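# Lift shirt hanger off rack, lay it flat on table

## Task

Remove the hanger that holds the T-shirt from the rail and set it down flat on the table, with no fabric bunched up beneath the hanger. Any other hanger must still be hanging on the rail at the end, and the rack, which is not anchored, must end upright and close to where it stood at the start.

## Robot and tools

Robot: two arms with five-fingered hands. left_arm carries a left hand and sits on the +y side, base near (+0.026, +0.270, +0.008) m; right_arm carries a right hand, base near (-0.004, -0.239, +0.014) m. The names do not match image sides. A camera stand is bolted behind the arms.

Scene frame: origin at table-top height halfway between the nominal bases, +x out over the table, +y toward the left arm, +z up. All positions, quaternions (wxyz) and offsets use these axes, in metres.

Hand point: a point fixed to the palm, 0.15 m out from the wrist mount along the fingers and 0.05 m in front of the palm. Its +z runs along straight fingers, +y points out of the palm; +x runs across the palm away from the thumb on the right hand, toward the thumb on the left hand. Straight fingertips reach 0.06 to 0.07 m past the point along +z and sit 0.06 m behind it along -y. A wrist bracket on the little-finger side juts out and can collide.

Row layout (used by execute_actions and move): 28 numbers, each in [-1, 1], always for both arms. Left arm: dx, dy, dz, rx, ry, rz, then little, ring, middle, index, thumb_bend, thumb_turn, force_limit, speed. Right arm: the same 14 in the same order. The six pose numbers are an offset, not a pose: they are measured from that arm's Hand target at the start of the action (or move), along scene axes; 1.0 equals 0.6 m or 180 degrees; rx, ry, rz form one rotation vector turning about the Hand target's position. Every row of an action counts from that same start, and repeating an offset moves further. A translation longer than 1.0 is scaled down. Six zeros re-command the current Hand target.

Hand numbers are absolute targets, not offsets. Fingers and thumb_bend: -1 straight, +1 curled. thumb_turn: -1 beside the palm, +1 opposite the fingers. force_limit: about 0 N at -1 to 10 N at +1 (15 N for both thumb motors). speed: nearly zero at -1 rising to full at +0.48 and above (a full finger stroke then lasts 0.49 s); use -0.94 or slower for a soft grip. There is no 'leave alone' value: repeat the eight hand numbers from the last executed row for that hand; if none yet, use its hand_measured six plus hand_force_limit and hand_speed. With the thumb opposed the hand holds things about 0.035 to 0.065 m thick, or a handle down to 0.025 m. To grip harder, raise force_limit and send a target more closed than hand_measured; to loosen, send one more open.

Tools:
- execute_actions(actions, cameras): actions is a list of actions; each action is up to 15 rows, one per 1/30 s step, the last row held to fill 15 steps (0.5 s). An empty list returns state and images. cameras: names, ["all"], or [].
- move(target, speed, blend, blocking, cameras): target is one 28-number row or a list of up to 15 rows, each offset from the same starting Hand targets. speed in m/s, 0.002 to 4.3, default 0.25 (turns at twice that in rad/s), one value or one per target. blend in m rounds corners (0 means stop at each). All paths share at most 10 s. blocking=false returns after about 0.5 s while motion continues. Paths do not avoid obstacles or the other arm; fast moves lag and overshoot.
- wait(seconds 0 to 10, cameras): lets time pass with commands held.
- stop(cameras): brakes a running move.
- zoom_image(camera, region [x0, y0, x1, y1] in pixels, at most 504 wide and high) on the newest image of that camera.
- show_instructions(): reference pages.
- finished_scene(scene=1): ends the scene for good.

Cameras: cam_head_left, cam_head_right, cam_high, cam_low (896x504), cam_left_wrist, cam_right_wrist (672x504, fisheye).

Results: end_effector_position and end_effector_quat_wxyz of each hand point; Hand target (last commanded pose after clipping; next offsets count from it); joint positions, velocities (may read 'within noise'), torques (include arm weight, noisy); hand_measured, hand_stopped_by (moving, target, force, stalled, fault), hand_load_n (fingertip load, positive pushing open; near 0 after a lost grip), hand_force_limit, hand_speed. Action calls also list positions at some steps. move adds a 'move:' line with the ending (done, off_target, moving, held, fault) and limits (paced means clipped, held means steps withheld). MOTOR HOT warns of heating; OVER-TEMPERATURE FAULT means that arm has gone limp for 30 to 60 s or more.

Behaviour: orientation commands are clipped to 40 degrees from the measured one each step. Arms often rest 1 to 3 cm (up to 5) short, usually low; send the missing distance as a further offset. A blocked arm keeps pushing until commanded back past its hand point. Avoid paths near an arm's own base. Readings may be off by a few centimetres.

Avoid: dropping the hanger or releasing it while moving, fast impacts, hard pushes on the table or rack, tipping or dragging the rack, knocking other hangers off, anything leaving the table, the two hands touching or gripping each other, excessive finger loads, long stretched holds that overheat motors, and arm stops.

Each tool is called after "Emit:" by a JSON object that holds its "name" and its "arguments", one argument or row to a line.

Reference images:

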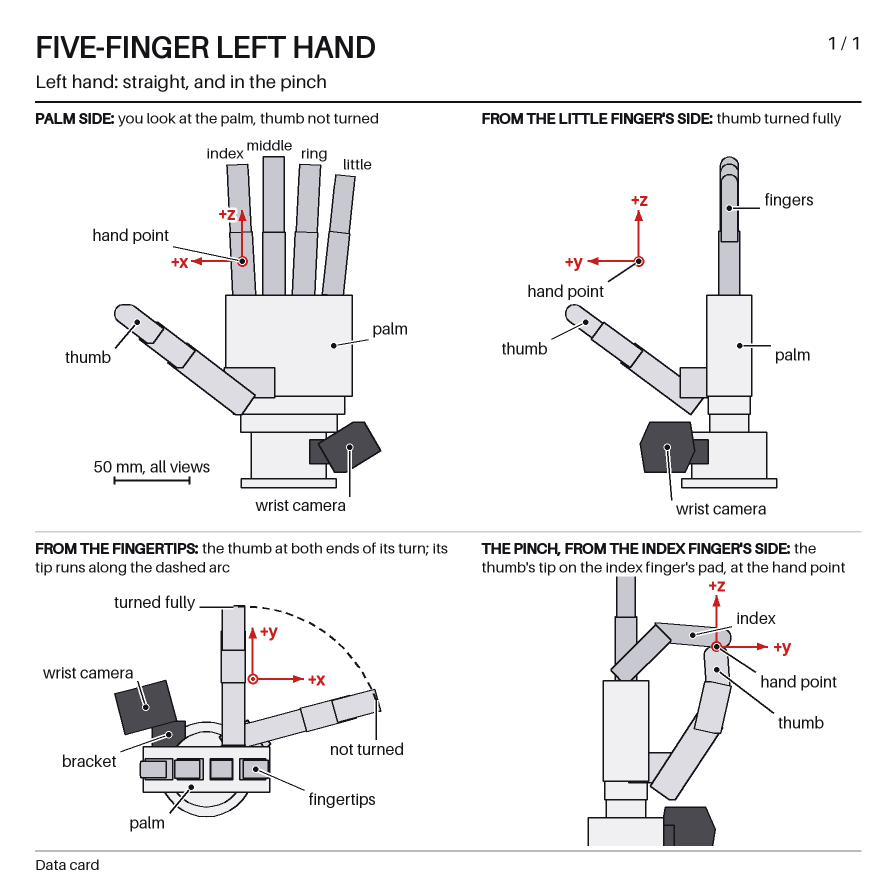

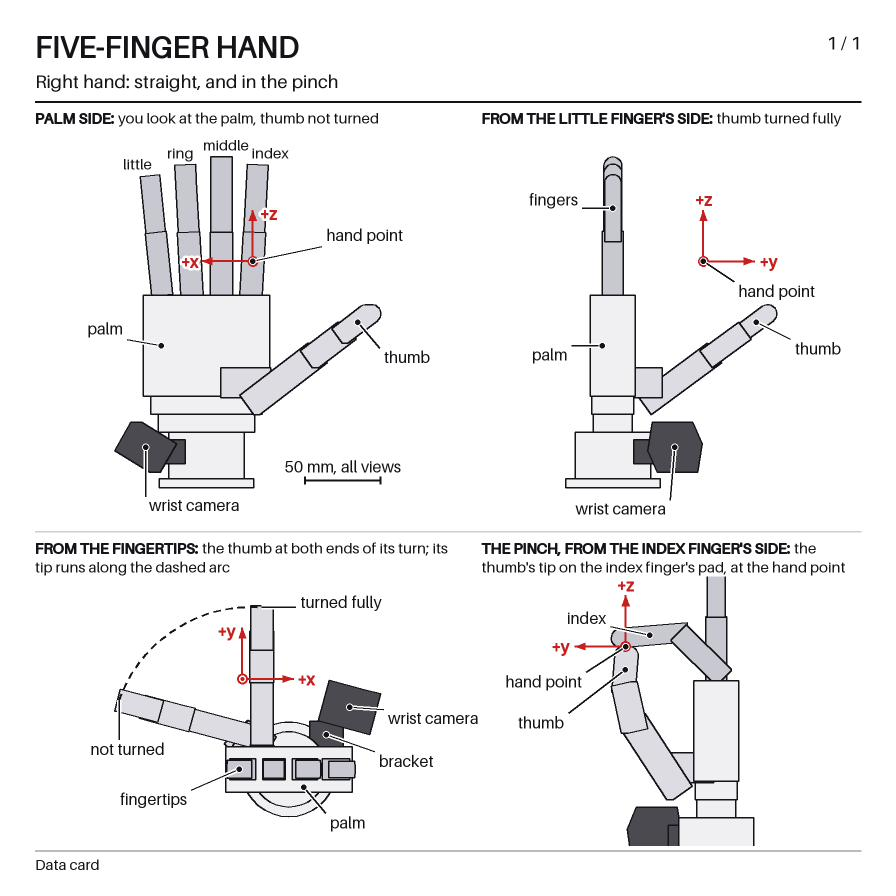

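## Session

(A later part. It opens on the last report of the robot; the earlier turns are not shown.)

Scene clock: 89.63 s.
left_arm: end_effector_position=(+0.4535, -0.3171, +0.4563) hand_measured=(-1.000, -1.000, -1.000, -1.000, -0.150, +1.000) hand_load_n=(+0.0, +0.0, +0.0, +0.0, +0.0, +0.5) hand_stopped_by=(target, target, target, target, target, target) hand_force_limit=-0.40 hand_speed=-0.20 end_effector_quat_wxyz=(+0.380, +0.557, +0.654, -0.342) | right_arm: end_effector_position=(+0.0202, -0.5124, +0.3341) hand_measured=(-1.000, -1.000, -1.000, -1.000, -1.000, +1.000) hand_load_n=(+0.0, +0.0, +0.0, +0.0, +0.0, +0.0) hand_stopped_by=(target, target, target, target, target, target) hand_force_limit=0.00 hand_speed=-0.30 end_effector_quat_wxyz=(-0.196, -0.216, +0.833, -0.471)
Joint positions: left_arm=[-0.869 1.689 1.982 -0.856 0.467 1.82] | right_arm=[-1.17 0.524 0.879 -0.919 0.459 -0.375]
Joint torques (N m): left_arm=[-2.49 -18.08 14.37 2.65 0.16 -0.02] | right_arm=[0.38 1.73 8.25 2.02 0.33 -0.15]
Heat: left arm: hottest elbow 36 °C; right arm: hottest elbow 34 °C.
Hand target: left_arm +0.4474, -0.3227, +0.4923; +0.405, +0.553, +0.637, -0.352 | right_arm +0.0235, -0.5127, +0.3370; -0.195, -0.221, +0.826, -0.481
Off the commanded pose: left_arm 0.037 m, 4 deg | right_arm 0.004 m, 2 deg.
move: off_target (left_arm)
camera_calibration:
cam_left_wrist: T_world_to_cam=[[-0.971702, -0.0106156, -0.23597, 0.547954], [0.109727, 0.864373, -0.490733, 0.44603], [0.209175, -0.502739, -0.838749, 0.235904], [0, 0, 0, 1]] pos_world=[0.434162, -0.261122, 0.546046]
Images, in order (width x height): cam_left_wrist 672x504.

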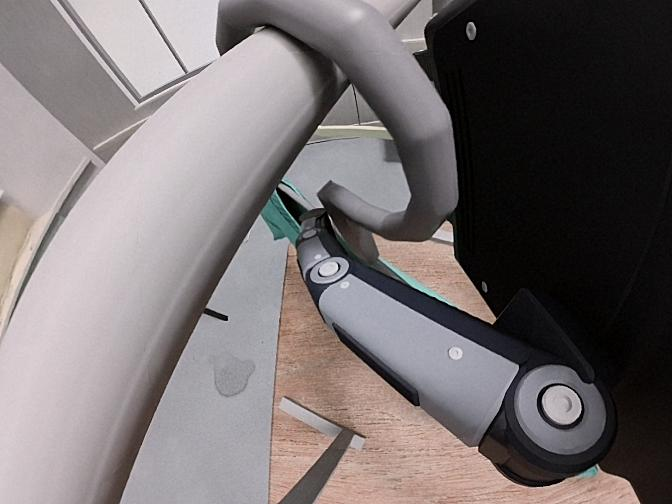

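Emit:
{"name": "move", "arguments": {
  "target": [
    [0,0,0,0,0,0,-1,-1,0.0,0.0,-0.15,1,-0.4,-0.4,0,0,0,0,0,0,-1,-1,-1,-1,-1,1,0,-0.3]
  ],
  "speed": [0.05],
  "cameras": ["cam_left_wrist","cam_high","cam_head_left"]
}}

Emit:
{"name": "zoom_image", "arguments": {
  "camera": "cam_left_wrist",
  "region": [250, 120, 450, 320]
}}

Emit:
{"name": "zoom_image", "arguments": {
  "camera": "cam_high",
  "region": [195, 0, 345, 150]
}}

Scene clock: 90.77 s.
left_arm: end_effector_position=(+0.4535, -0.3172, +0.4562) hand_measured=(-1.000, -1.000, +0.000, -0.014, -0.150, +1.000) hand_load_n=(+0.0, +0.0, +0.0, +0.0, +0.0, +0.0) hand_stopped_by=(target, target, target, force, target, target) hand_force_limit=-0.40 hand_speed=-0.40 end_effector_quat_wxyz=(+0.380, +0.556, +0.655, -0.342) | right_arm: end_effector_position=(+0.0202, -0.5124, +0.3341) hand_measured=(-1.000, -1.000, -1.000, -1.000, -1.000, +1.000) hand_load_n=(+0.0, +0.0, +0.0, +0.0, +0.0, +0.5) hand_stopped_by=(target, target, target, target, target, target) hand_force_limit=0.00 hand_speed=-0.30 end_effector_quat_wxyz=(-0.196, -0.216, +0.833, -0.471)
Joint positions: left_arm=[-0.869 1.689 1.982 -0.856 0.464 1.818] | right_arm=[-1.17 0.524 0.879 -0.919 0.459 -0.375]
Joint torques (N m): left_arm=[-1.61 -18.84 14.31 2.54 0.28 -0.07] | right_arm=[0.73 1.44 8.25 2.09 0.35 -0.17]
Heat: left arm: hottest elbow 36 °C; right arm: hottest elbow 34 °C.
Hand target: left_arm +0.4475, -0.3227, +0.4924; +0.405, +0.553, +0.637, -0.352 | right_arm +0.0235, -0.5127, +0.3370; -0.195, -0.221, +0.826, -0.481
Off the commanded pose: left_arm 0.037 m, 4 deg | right_arm 0.004 m, 2 deg.
move: off_target (left_arm)
camera_calibration:
cam_left_wrist: T_world_to_cam=[[-0.971854, -0.0133498, -0.235205, 0.546815], [0.106912, 0.864669, -0.490833, 0.44761], [0.209927, -0.502164, -0.838905, 0.235818], [0, 0, 0, 1]] pos_world=[0.434065, -0.261316, 0.546145]
Images, in order (width x height): cam_head_left 896x504, cam_high 896x504, cam_left_wrist 672x504.

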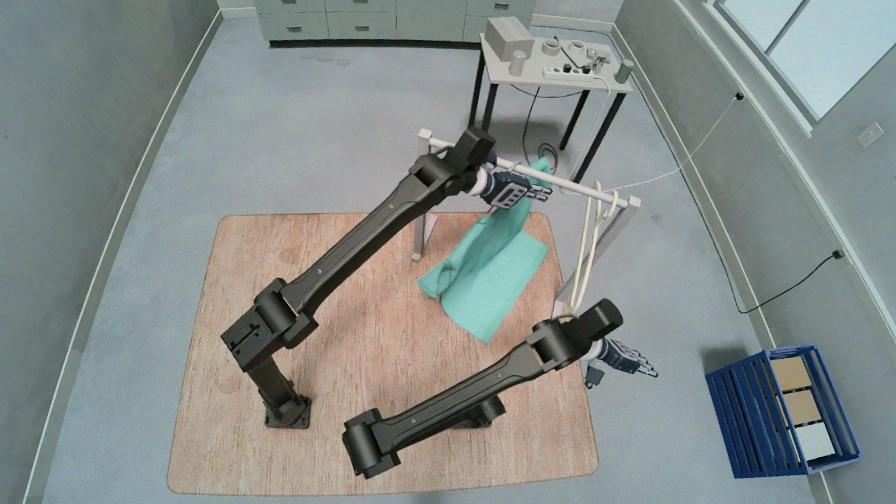

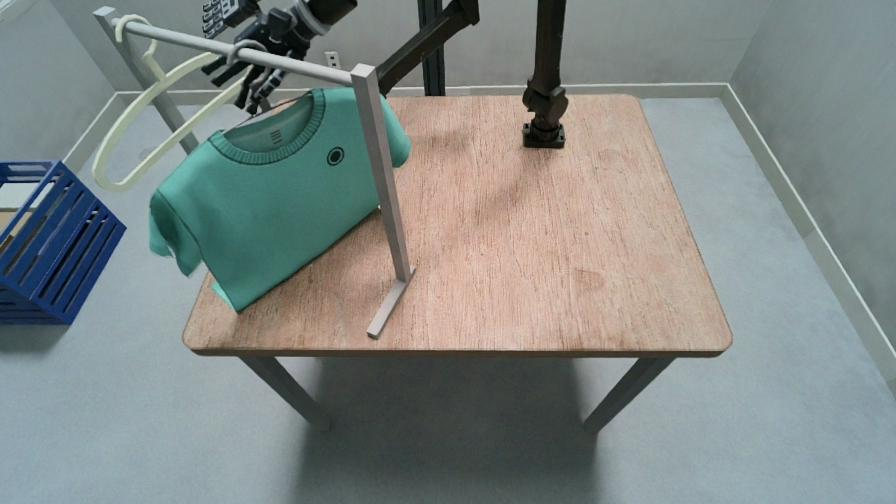

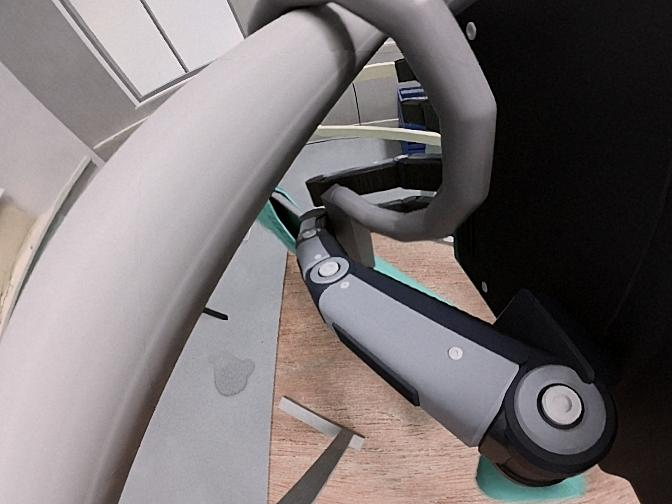

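Scaled by 2.520 from the camera's 672x504 image, which has a finer 960x720 frame.

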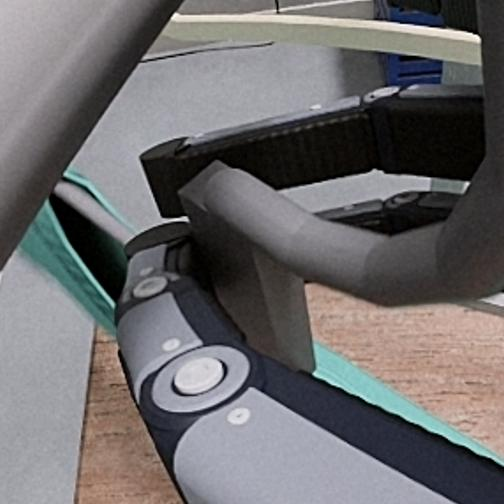

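Scaled by 3.360.

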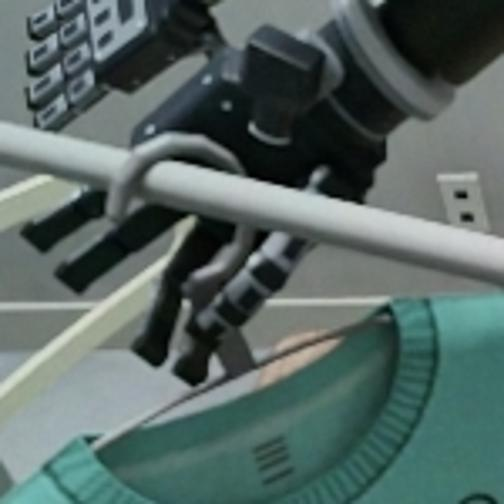

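Emit:
{"name": "move", "arguments": {
  "target": [
    [0,0,0,0,0,0,-1,-1,0.0,0.0,0.25,1,-0.3,-0.5,0,0,0,0,0,0,-1,-1,-1,-1,-1,1,0,-0.3]
  ],
  "speed": [0.05],
  "cameras": ["cam_left_wrist","cam_high","cam_head_left"]
}}

Emit:
{"name": "zoom_image", "arguments": {
  "camera": "cam_left_wrist",
  "region": [250, 120, 450, 320]
}}

Emit:
{"name": "zoom_image", "arguments": {
  "camera": "cam_high",
  "region": [195, 0, 345, 150]
}}

Scene clock: 91.40 s.
left_arm: end_effector_position=(+0.4530, -0.3177, +0.4564) hand_measured=(-1.000, -1.000, +0.000, -0.014, -0.036, +1.000) hand_load_n=(+0.0, +0.0, +0.0, +0.5, +1.5, +1.0) hand_stopped_by=(target, target, target, force, force, target) hand_force_limit=-0.30 hand_speed=-0.50 end_effector_quat_wxyz=(+0.380, +0.557, +0.654, -0.342) | right_arm: end_effector_position=(+0.0202, -0.5124, +0.3341) hand_measured=(-1.000, -1.000, -1.000, -1.000, -1.000, +1.000) hand_load_n=(+0.0, +0.0, +0.0, +0.0, +0.0, +0.0) hand_stopped_by=(target, target, target, target, target, target) hand_force_limit=0.00 hand_speed=-0.30 end_effector_quat_wxyz=(-0.196, -0.216, +0.833, -0.471)
Joint positions: left_arm=[-0.87 1.689 1.982 -0.855 0.465 1.818] | right_arm=[-1.17 0.524 0.879 -0.919 0.459 -0.375]
Joint torques (N m): left_arm=[-1.9 -17.14 14.35 2.52 0.23 -0.06] | right_arm=[0.32 1.49 8.14 2.02 0.36 -0.18]
Heat: left arm: hottest elbow 36 °C; right arm: hottest elbow 34 °C.
Hand target: left_arm +0.4473, -0.3228, +0.4923; +0.405, +0.553, +0.637, -0.352 | right_arm +0.0235, -0.5127, +0.3370; -0.195, -0.221, +0.826, -0.481
Off the commanded pose: left_arm 0.037 m, 4 deg | right_arm 0.004 m, 2 deg.
move: off_target (left_arm)
camera_calibration:
cam_left_wrist: T_world_to_cam=[[-0.971799, -0.0124238, -0.235482, 0.546814], [0.10804, 0.864173, -0.491459, 0.447777], [0.209603, -0.503041, -0.838461, 0.235453], [0, 0, 0, 1]] pos_world=[0.433664, -0.261721, 0.546247]
Images, in order (width x height): cam_head_left 896x504, cam_high 896x504, cam_left_wrist 672x504.

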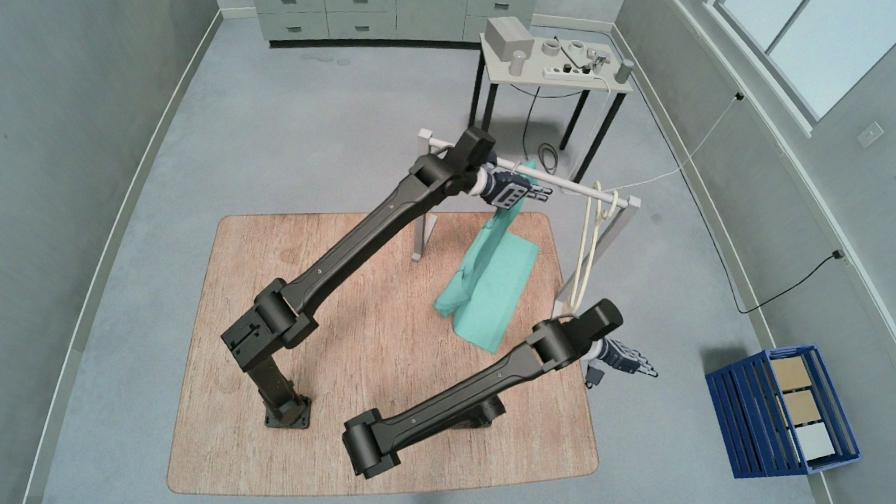

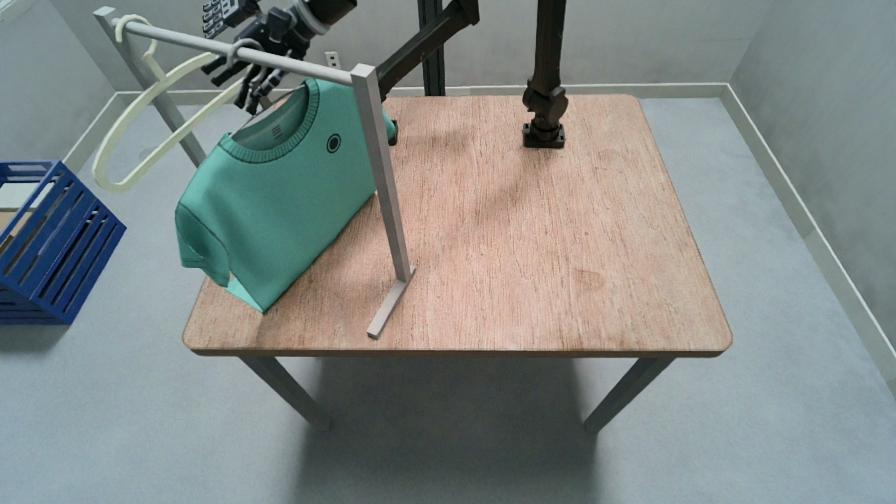

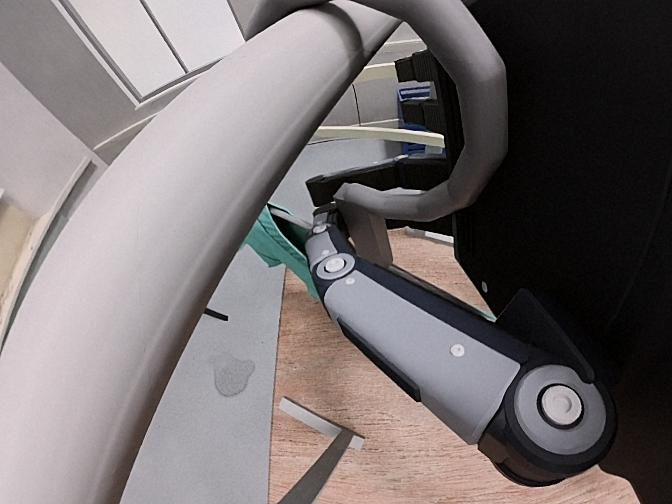

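Scaled by 2.520 from the camera's 672x504 image, which has a finer 960x720 frame.

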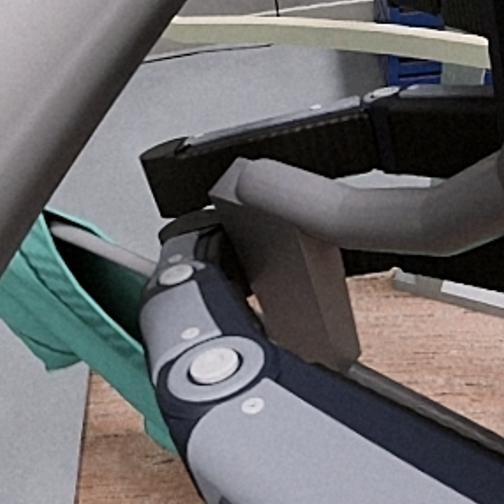

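Scaled by 3.360.

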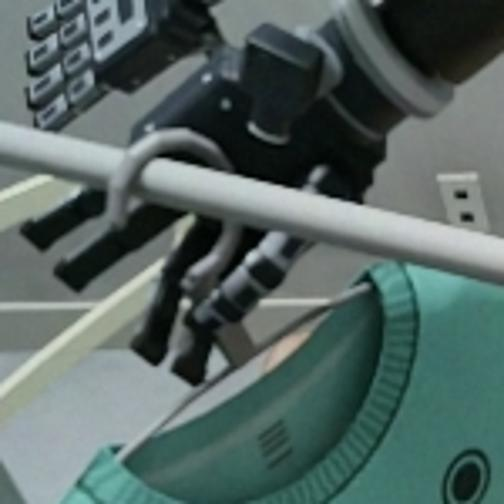

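Emit:
{"name": "move", "arguments": {
  "target": [
    [-0.0225,0.004,0.0,0,0,0,-1,-1,-0.15,-0.15,-0.3,1,-0.3,-0.4,0,0,0,0,0,0,-1,-1,-1,-1,-1,1,0,-0.3]
  ],
  "speed": [0.05],
  "cameras": ["cam_left_wrist"]
}}

Emit:
{"name": "zoom_image", "arguments": {
  "camera": "cam_left_wrist",
  "region": [250, 120, 450, 320]
}}

Scene clock: 92.47 s.
left_arm: end_effector_position=(+0.4405, -0.3182, +0.4757) hand_measured=(-1.000, -1.000, -0.150, -0.150, -0.300, +1.000) hand_load_n=(-0.5, +0.0, +0.0, +0.0, +0.0, +0.0) hand_stopped_by=(target, target, target, target, target, target) hand_force_limit=-0.30 hand_speed=-0.40 end_effector_quat_wxyz=(+0.393, +0.557, +0.645, -0.345) | right_arm: end_effector_position=(+0.0202, -0.5124, +0.3341) hand_measured=(-1.000, -1.000, -1.000, -1.000, -1.000, +1.000) hand_load_n=(+0.0, +0.0, +0.0, +0.0, +0.5, +0.0) hand_stopped_by=(target, target, target, target, target, target) hand_force_limit=0.00 hand_speed=-0.30 end_effector_quat_wxyz=(-0.196, -0.216, +0.833, -0.471)
Joint positions: left_arm=[-0.888 1.663 1.982 -0.846 0.452 1.811] | right_arm=[-1.17 0.524 0.879 -0.919 0.459 -0.375]
Joint torques (N m): left_arm=[-1.73 -17.67 11.33 2.55 0.07 -0.06] | right_arm=[0.67 1.55 8.14 1.94 0.32 -0.16]
Heat: left arm: hottest elbow 36 °C; right arm: hottest elbow 34 °C.
Hand target: left_arm +0.4338, -0.3204, +0.4924; +0.405, +0.553, +0.637, -0.352 | right_arm +0.0235, -0.5127, +0.3370; -0.195, -0.221, +0.826, -0.481
Off the commanded pose: left_arm 0.018 m, 2 deg | right_arm 0.004 m, 2 deg.
move: off_target (left_arm)
camera_calibration:
cam_left_wrist: T_world_to_cam=[[-0.966862, -0.0143267, -0.254899, 0.545575], [0.121757, 0.851688, -0.509709, 0.457672], [0.224397, -0.523854, -0.82172, 0.23281], [0, 0, 0, 1]] pos_world=[0.419529, -0.260019, 0.563651]
Images, in order (width x height): cam_left_wrist 672x504.

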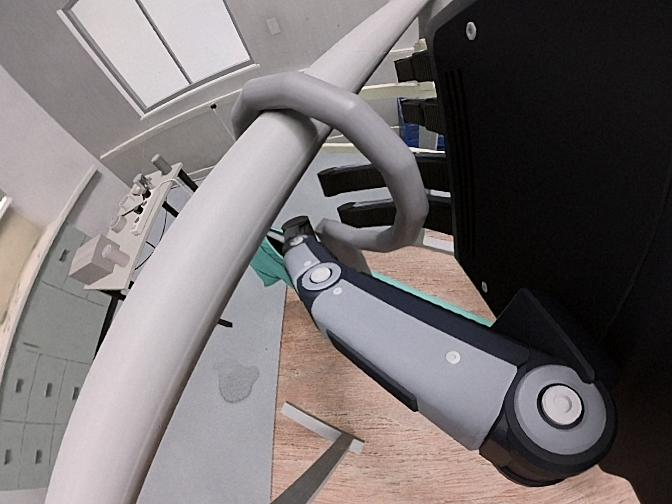

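Scaled by 2.520 from the camera's 672x504 image, which has a finer 960x720 frame.

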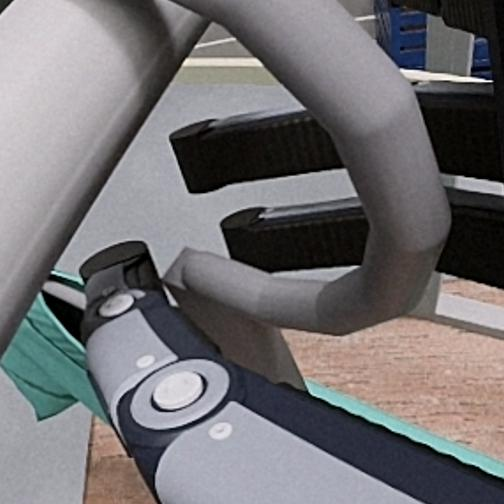

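Emit:
{"name": "move", "arguments": {
  "target": [
    [-0.004,0.0,-0.03,0,0,0,-1,-1,-0.3,-0.3,-0.3,1,-0.3,-0.4,0,0,0,0,0,0,-1,-1,-1,-1,-1,1,0,-0.3]
  ],
  "speed": [0.05],
  "cameras": ["cam_left_wrist","cam_high"]
}}

Emit:
{"name": "zoom_image", "arguments": {
  "camera": "cam_left_wrist",
  "region": [250, 120, 450, 320]
}}

Scene clock: 93.93 s.
left_arm: end_effector_position=(+0.4401, -0.3181, +0.4553) hand_measured=(-1.000, -1.000, -0.300, -0.300, -0.300, +1.000) hand_load_n=(+0.0, +0.0, +0.0, +0.0, +0.0, +0.0) hand_stopped_by=(target, target, target, target, target, target) hand_force_limit=-0.30 hand_speed=-0.40 end_effector_quat_wxyz=(+0.392, +0.556, +0.647, -0.345) | right_arm: end_effector_position=(+0.0202, -0.5124, +0.3341) hand_measured=(-1.000, -1.000, -1.000, -1.000, -1.000, +1.000) hand_load_n=(+0.0, +0.0, +0.0, +0.0, +0.0, +0.0) hand_stopped_by=(target, target, target, target, target, target) hand_force_limit=0.00 hand_speed=-0.30 end_effector_quat_wxyz=(-0.196, -0.216, +0.833, -0.471)
Joint positions: left_arm=[-0.889 1.647 1.907 -0.79 0.449 1.809] | right_arm=[-1.17 0.524 0.879 -0.919 0.459 -0.375]
Joint torques (N m): left_arm=[-0.73 -18.2 11.1 2.73 0.15 -0.01] | right_arm=[0.38 2.2 8.18 2.03 0.31 -0.19]
Heat: left arm: hottest elbow 36 °C; right arm: hottest elbow 34 °C.
Hand target: left_arm +0.4314, -0.3203, +0.4746; +0.405, +0.553, +0.637, -0.352 | right_arm +0.0235, -0.5127, +0.3370; -0.195, -0.221, +0.826, -0.481
Off the commanded pose: left_arm 0.021 m, 2 deg | right_arm 0.004 m, 2 deg.
move: off_target (left_arm)
camera_calibration:
cam_left_wrist: T_world_to_cam=[[-0.967353, -0.0159298, -0.252933, 0.53878], [0.118652, 0.853421, -0.507537, 0.448114], [0.223943, -0.520979, -0.823669, 0.218327], [0, 0, 0, 1]] pos_world=[0.419127, -0.260103, 0.543539]
Images, in order (width x height): cam_high 896x504, cam_left_wrist 672x504.

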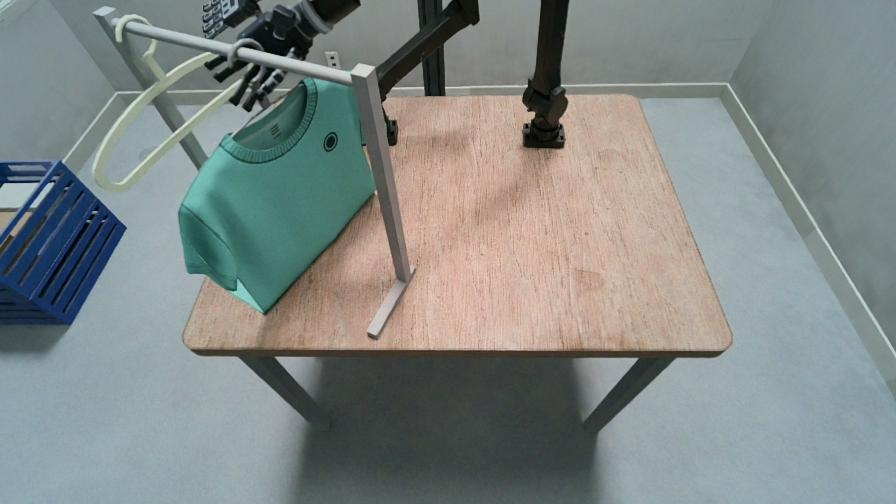

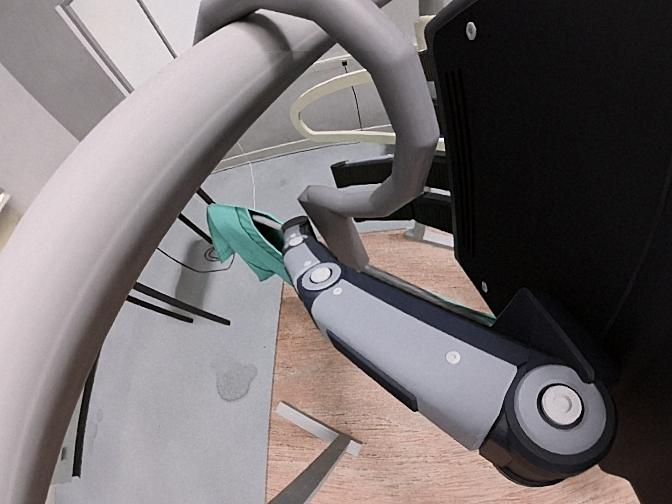

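Scaled by 2.520 from the camera's 672x504 image, which has a finer 960x720 frame.

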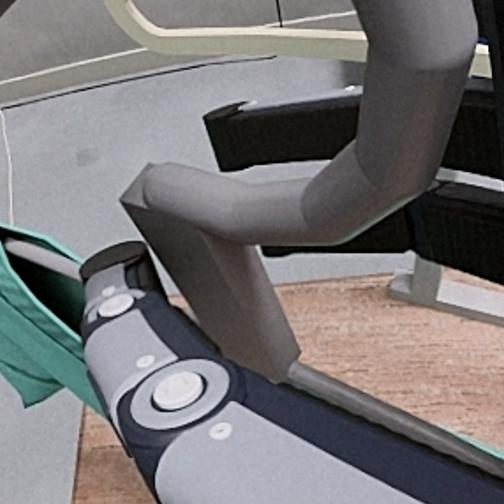

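Emit:
{"name": "move", "arguments": {
  "target": [
    [0,0,0.0,0,0,0,-1,-1,0.0,0.2,-0.05,1,-0.3,-0.6,0,0,0,0,0,0,-1,-1,-1,-1,-1,1,0,-0.3]
  ],
  "speed": [0.05],
  "cameras": ["cam_left_wrist","cam_high"]
}}

Emit:
{"name": "zoom_image", "arguments": {
  "camera": "cam_left_wrist",
  "region": [250, 120, 450, 320]
}}

Scene clock: 95.07 s.
left_arm: end_effector_position=(+0.4415, -0.3181, +0.4565) hand_measured=(-1.000, -1.000, +0.000, +0.064, -0.076, +1.000) hand_load_n=(+0.0, +0.0, +0.0, +1.0, +1.5, +0.5) hand_stopped_by=(target, target, target, force, force, target) hand_force_limit=-0.30 hand_speed=-0.60 end_effector_quat_wxyz=(+0.395, +0.555, +0.647, -0.343) | right_arm: end_effector_position=(+0.0202, -0.5124, +0.3341) hand_measured=(-1.000, -1.000, -1.000, -1.000, -1.000, +1.000) hand_load_n=(+0.0, +0.0, +0.0, +0.0, +0.0, +0.0) hand_stopped_by=(target, target, target, target, target, target) hand_force_limit=0.00 hand_speed=-0.30 end_effector_quat_wxyz=(-0.196, -0.216, +0.833, -0.471)
Joint positions: left_arm=[-0.889 1.647 1.907 -0.785 0.444 1.808] | right_arm=[-1.17 0.524 0.879 -0.919 0.459 -0.375]
Joint torques (N m): left_arm=[-1.61 -17.32 11.29 2.62 0.24 -0.08] | right_arm=[0.62 1.79 8.25 1.88 0.35 -0.16]
Heat: left arm: hottest elbow 36 °C; right arm: hottest elbow 34 °C.
Hand target: left_arm +0.4315, -0.3202, +0.4744; +0.405, +0.553, +0.637, -0.352 | right_arm +0.0235, -0.5127, +0.3370; -0.195, -0.221, +0.826, -0.481
Off the commanded pose: left_arm 0.021 m, 2 deg | right_arm 0.004 m, 2 deg.
move: off_target (left_arm)
camera_calibration:
cam_left_wrist: T_world_to_cam=[[-0.966145, -0.0215236, -0.257098, 0.540022], [0.116566, 0.852589, -0.509417, 0.450174], [0.230164, -0.522139, -0.821216, 0.214671], [0, 0, 0, 1]] pos_world=[0.419855, -0.260102, 0.544456]
Images, in order (width x height): cam_high 896x504, cam_left_wrist 672x504.

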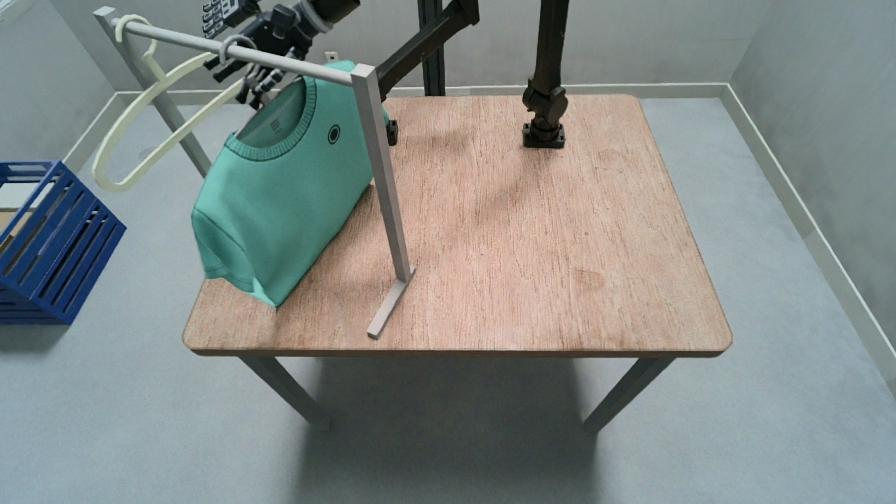

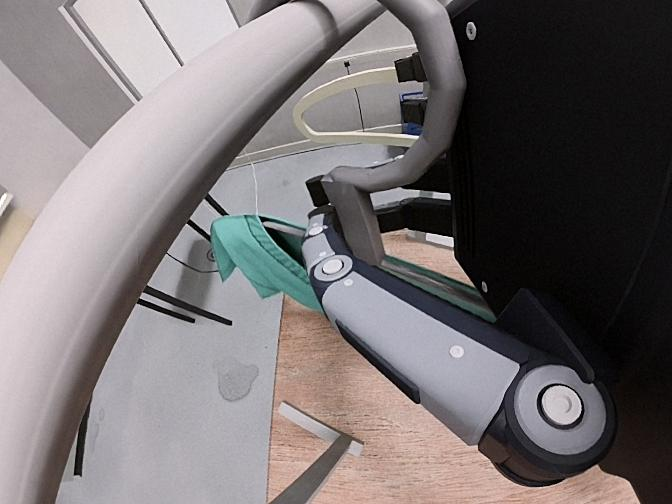

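Scaled by 2.520 from the camera's 672x504 image, which has a finer 960x720 frame.

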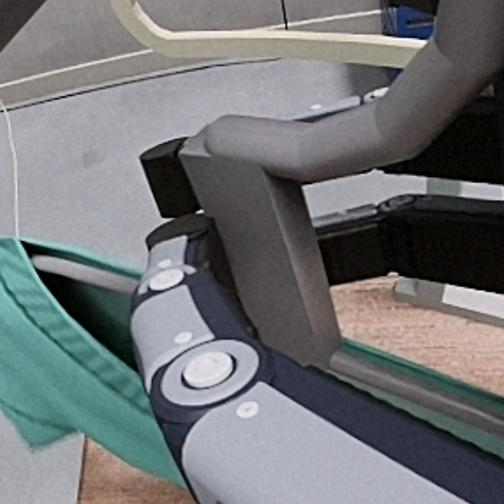

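Emit:
{"name": "move", "arguments": {
  "target": [
    [0,0,0.0,0,0,0,-1,-1,-0.05,-0.05,-0.25,1,-0.3,-0.6,0,0,0,0,0,0,-1,-1,-1,-1,-1,1,0,-0.3],
    [-0.018,0.0,-0.003,0,0,0,-1,-1,-0.05,-0.05,-0.25,1,-0.3,-0.6,0,0,0,0,0,0,-1,-1,-1,-1,-1,1,0,-0.3]
  ],
  "speed": [0.05],
  "cameras": ["cam_left_wrist","cam_high"]
}}

Emit:
{"name": "zoom_image", "arguments": {
  "camera": "cam_left_wrist",
  "region": [250, 120, 450, 320]
}}

speed must be one number or one for each of the 2 targets, got a list of 1; nothing of the call was run

Scaled by 2.520 from the camera's 672x504 image, which has a finer 960x720 frame.

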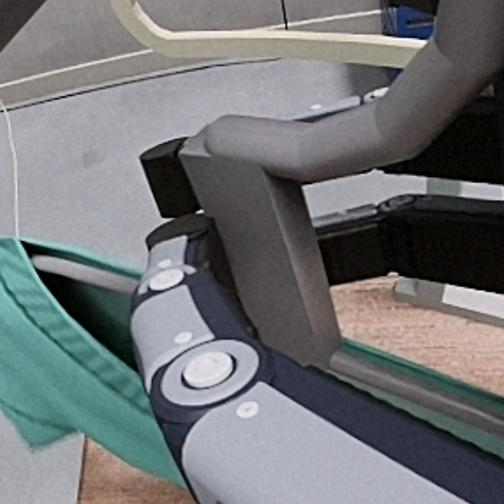

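Emit:
{"name": "move", "arguments": {
  "target": [
    [0,0,0.0,0,0,0,-1,-1,-0.05,-0.05,-0.25,1,-0.3,-0.6,0,0,0,0,0,0,-1,-1,-1,-1,-1,1,0,-0.3],
    [-0.018,0.0,-0.003,0,0,0,-1,-1,-0.05,-0.05,-0.25,1,-0.3,-0.6,0,0,0,0,0,0,-1,-1,-1,-1,-1,1,0,-0.3]
  ],
  "speed": 0.05,
  "cameras": ["cam_left_wrist","cam_high"]
}}

Emit:
{"name": "zoom_image", "arguments": {
  "camera": "cam_left_wrist",
  "region": [250, 120, 450, 320]
}}

Scene clock: 96.93 s.
left_arm: end_effector_position=(+0.4282, -0.3195, +0.4549) hand_measured=(-1.000, -1.000, -0.050, -0.050, -0.250, +1.000) hand_load_n=(+0.0, +0.0, +0.0, +0.0, +0.0, +0.5) hand_stopped_by=(target, target, target, target, target, target) hand_force_limit=-0.30 hand_speed=-0.60 end_effector_quat_wxyz=(+0.393, +0.557, +0.645, -0.345) | right_arm: end_effector_position=(+0.0202, -0.5124, +0.3341) hand_measured=(-1.000, -1.000, -1.000, -1.000, -1.000, +1.000) hand_load_n=(-0.5, +0.0, +0.0, +0.0, +0.0, +0.0) hand_stopped_by=(target, target, target, target, target, target) hand_force_limit=0.00 hand_speed=-0.30 end_effector_quat_wxyz=(-0.196, -0.216, +0.833, -0.471)
Joint positions: left_arm=[-0.907 1.628 1.88 -0.777 0.435 1.801] | right_arm=[-1.17 0.524 0.879 -0.919 0.459 -0.375]
Joint torques (N m): left_arm=[-1.61 -17.14 10.89 2.73 0.19 0.02] | right_arm=[0.67 1.61 8.2 1.99 0.34 -0.16]
Heat: left arm: hottest elbow 35 °C; right arm: hottest elbow 34 °C.
Hand target: left_arm +0.4208, -0.3203, +0.4728; +0.405, +0.553, +0.637, -0.352 | right_arm +0.0235, -0.5127, +0.3370; -0.195, -0.221, +0.826, -0.481
Off the commanded pose: left_arm 0.019 m, 2 deg | right_arm 0.004 m, 2 deg.
move: off_target (left_arm)
camera_calibration:
cam_left_wrist: T_world_to_cam=[[-0.966868, -0.0138181, -0.254903, 0.528523], [0.121871, 0.852409, -0.508475, 0.449278], [0.224308, -0.522694, -0.822483, 0.21858], [0, 0, 0, 1]] pos_world=[0.407229, -0.261414, 0.542947]
Images, in order (width x height): cam_high 896x504, cam_left_wrist 672x504.

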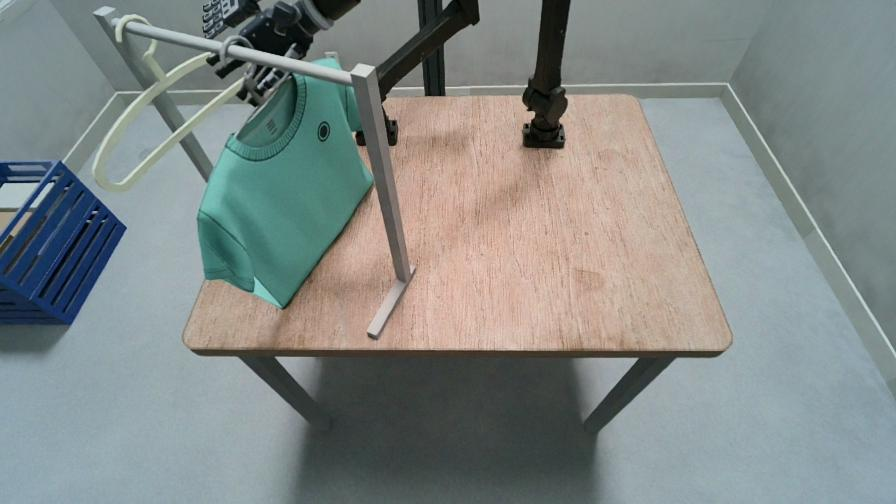

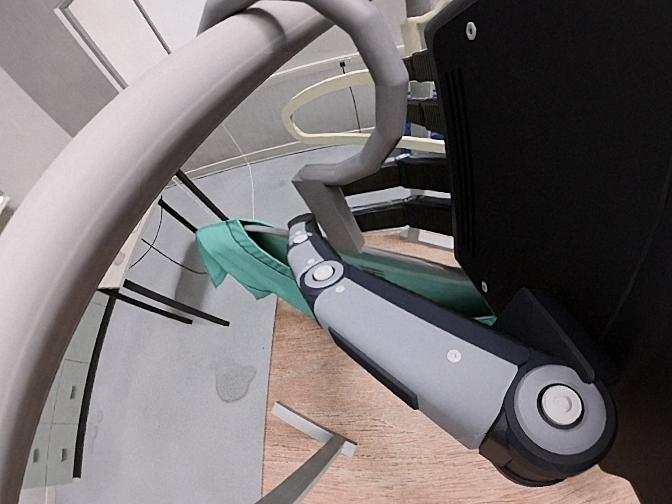

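Scaled by 2.520 from the camera's 672x504 image, which has a finer 960x720 frame.

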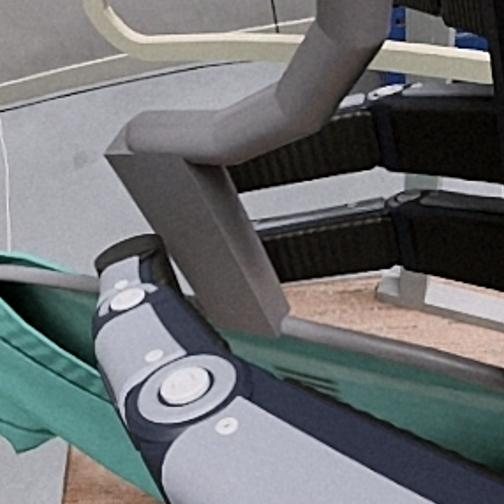

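Emit:
{"name": "move", "arguments": {
  "target": [
    [0,0,0.0,0,0,0,-1,-1,0.15,0.2,-0.25,1,-0.3,-0.6,0,0,0,0,0,0,-1,-1,-1,-1,-1,1,0,-0.3]
  ],
  "speed": 0.05,
  "cameras": ["cam_left_wrist","cam_high"]
}}

Emit:
{"name": "zoom_image", "arguments": {
  "camera": "cam_left_wrist",
  "region": [250, 120, 450, 320]
}}

Scene clock: 97.70 s.
left_arm: end_effector_position=(+0.4285, -0.3191, +0.4559) hand_measured=(-1.000, -1.000, +0.150, +0.094, -0.250, +1.000) hand_load_n=(+0.0, +0.0, +2.0, +1.0, +1.5, +0.0) hand_stopped_by=(target, target, target, force, target, target) hand_force_limit=-0.30 hand_speed=-0.60 end_effector_quat_wxyz=(+0.394, +0.556, +0.646, -0.345) | right_arm: end_effector_position=(+0.0202, -0.5124, +0.3341) hand_measured=(-1.000, -1.000, -1.000, -1.000, -1.000, +1.000) hand_load_n=(+0.0, +0.0, +0.0, +0.0, +0.0, +0.0) hand_stopped_by=(target, target, target, target, target, target) hand_force_limit=0.00 hand_speed=-0.30 end_effector_quat_wxyz=(-0.196, -0.216, +0.833, -0.471)
Joint positions: left_arm=[-0.907 1.626 1.88 -0.775 0.433 1.799] | right_arm=[-1.17 0.524 0.879 -0.919 0.459 -0.375]
Joint torques (N m): left_arm=[-1.49 -17.67 11.17 2.65 0.22 -0.02] | right_arm=[0.32 1.49 8.13 2.03 0.32 -0.16]
Heat: left arm: hottest elbow 35 °C; right arm: hottest elbow 34 °C.
Hand target: left_arm +0.4207, -0.3203, +0.4728; +0.405, +0.553, +0.637, -0.352 | right_arm +0.0235, -0.5127, +0.3370; -0.195, -0.221, +0.826, -0.481
Off the commanded pose: left_arm 0.019 m, 2 deg | right_arm 0.004 m, 2 deg.
move: off_target (left_arm)
camera_calibration:
cam_left_wrist: T_world_to_cam=[[-0.966612, -0.0170884, -0.255674, 0.528232], [0.119793, 0.851892, -0.509833, 0.45076], [0.226519, -0.523438, -0.821402, 0.217903], [0, 0, 0, 1]] pos_world=[0.407239, -0.260914, 0.543853]
Images, in order (width x height): cam_high 896x504, cam_left_wrist 672x504.

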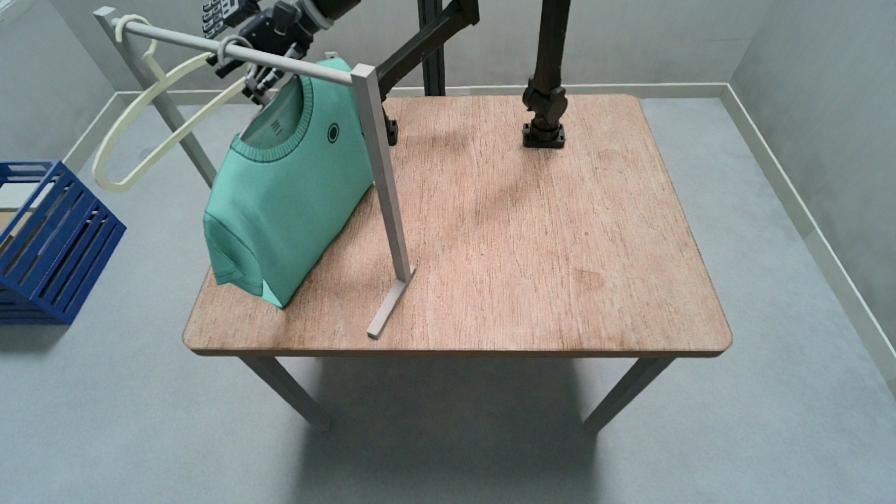

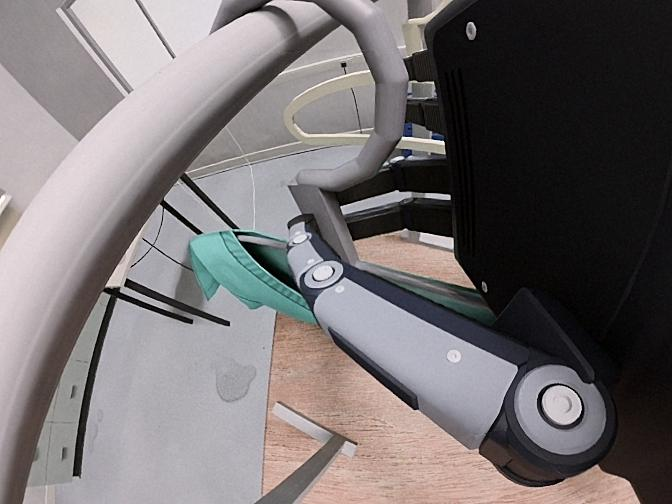

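Scaled by 2.520 from the camera's 672x504 image, which has a finer 960x720 frame.

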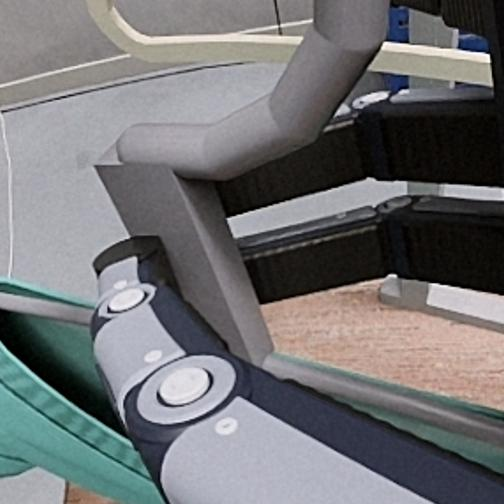

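Emit:
{"name": "move", "arguments": {
  "target": [
    [0,0,0.0,0,0,0,-1,-1,0.3,0.3,0.1,1,-0.1,-0.6,0,0,0,0,0,0,-1,-1,-1,-1,-1,1,0,-0.3]
  ],
  "speed": 0.05,
  "cameras": ["cam_left_wrist","cam_high"]
}}

Emit:
{"name": "zoom_image", "arguments": {
  "camera": "cam_left_wrist",
  "region": [250, 120, 450, 320]
}}

Emit:
{"name": "zoom_image", "arguments": {
  "camera": "cam_high",
  "region": [195, 0, 345, 150]
}}

Scene clock: 98.37 s.
left_arm: end_effector_position=(+0.4286, -0.3190, +0.4563) hand_measured=(-1.000, -1.000, +0.180, +0.126, -0.238, +1.000) hand_load_n=(+0.0, +0.0, +12.0, +2.5, +8.0, -1.5) hand_stopped_by=(target, target, force, force, force, target) hand_force_limit=-0.10 hand_speed=-0.60 end_effector_quat_wxyz=(+0.394, +0.556, +0.646, -0.345) | right_arm: end_effector_position=(+0.0202, -0.5124, +0.3341) hand_measured=(-1.000, -1.000, -1.000, -1.000, -1.000, +1.000) hand_load_n=(+0.0, +0.0, +0.0, +0.0, +0.0, +0.0) hand_stopped_by=(target, target, target, target, target, target) hand_force_limit=0.00 hand_speed=-0.30 end_effector_quat_wxyz=(-0.196, -0.216, +0.833, -0.471)
Joint positions: left_arm=[-0.907 1.626 1.88 -0.774 0.432 1.798] | right_arm=[-1.17 0.524 0.879 -0.919 0.459 -0.375]
Joint torques (N m): left_arm=[-1.03 -17.44 11 2.37 0.18 -0.06] | right_arm=[0.79 1.9 8.18 2.03 0.31 -0.18]
Heat: left arm: hottest elbow 35 °C; right arm: hottest elbow 34 °C.
Hand target: left_arm +0.4207, -0.3203, +0.4729; +0.405, +0.553, +0.637, -0.352 | right_arm +0.0235, -0.5127, +0.3370; -0.195, -0.221, +0.826, -0.481
Off the commanded pose: left_arm 0.018 m, 2 deg | right_arm 0.004 m, 2 deg.
move: off_target (left_arm)
camera_calibration:
cam_left_wrist: T_world_to_cam=[[-0.966527, -0.0182132, -0.255917, 0.528145], [0.119112, 0.851611, -0.510461, 0.451426], [0.227239, -0.523857, -0.820936, 0.217628], [0, 0, 0, 1]] pos_world=[0.407242, -0.260814, 0.544256]
Images, in order (width x height): cam_high 896x504, cam_left_wrist 672x504.

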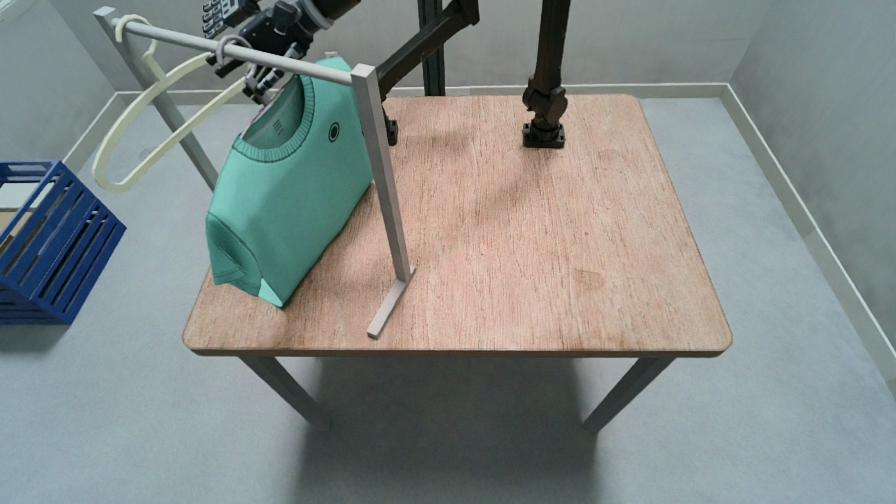

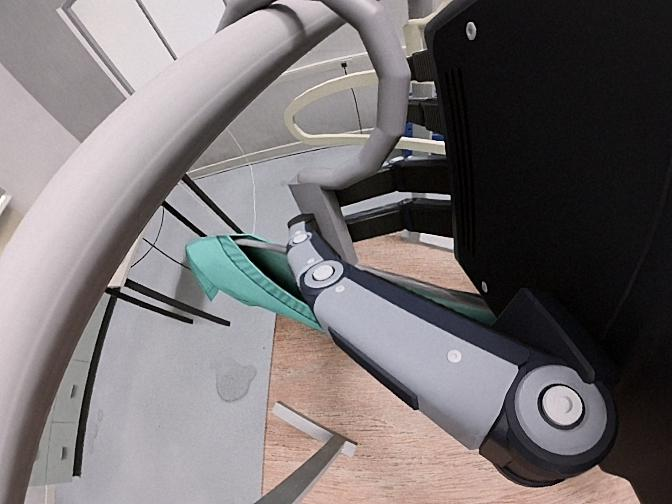

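Scaled by 2.520 from the camera's 672x504 image, which has a finer 960x720 frame.

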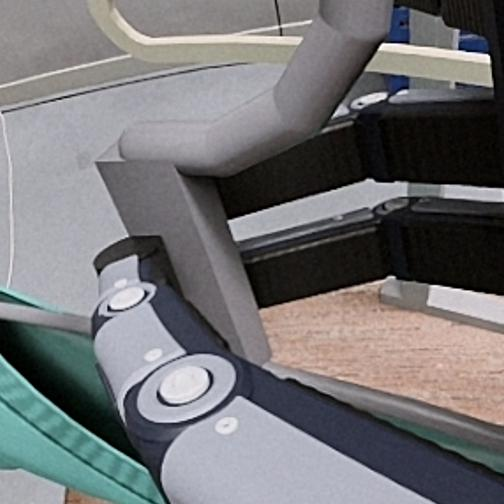

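Scaled by 3.360.

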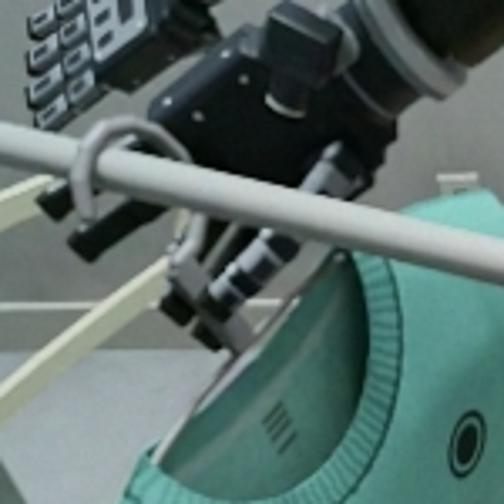

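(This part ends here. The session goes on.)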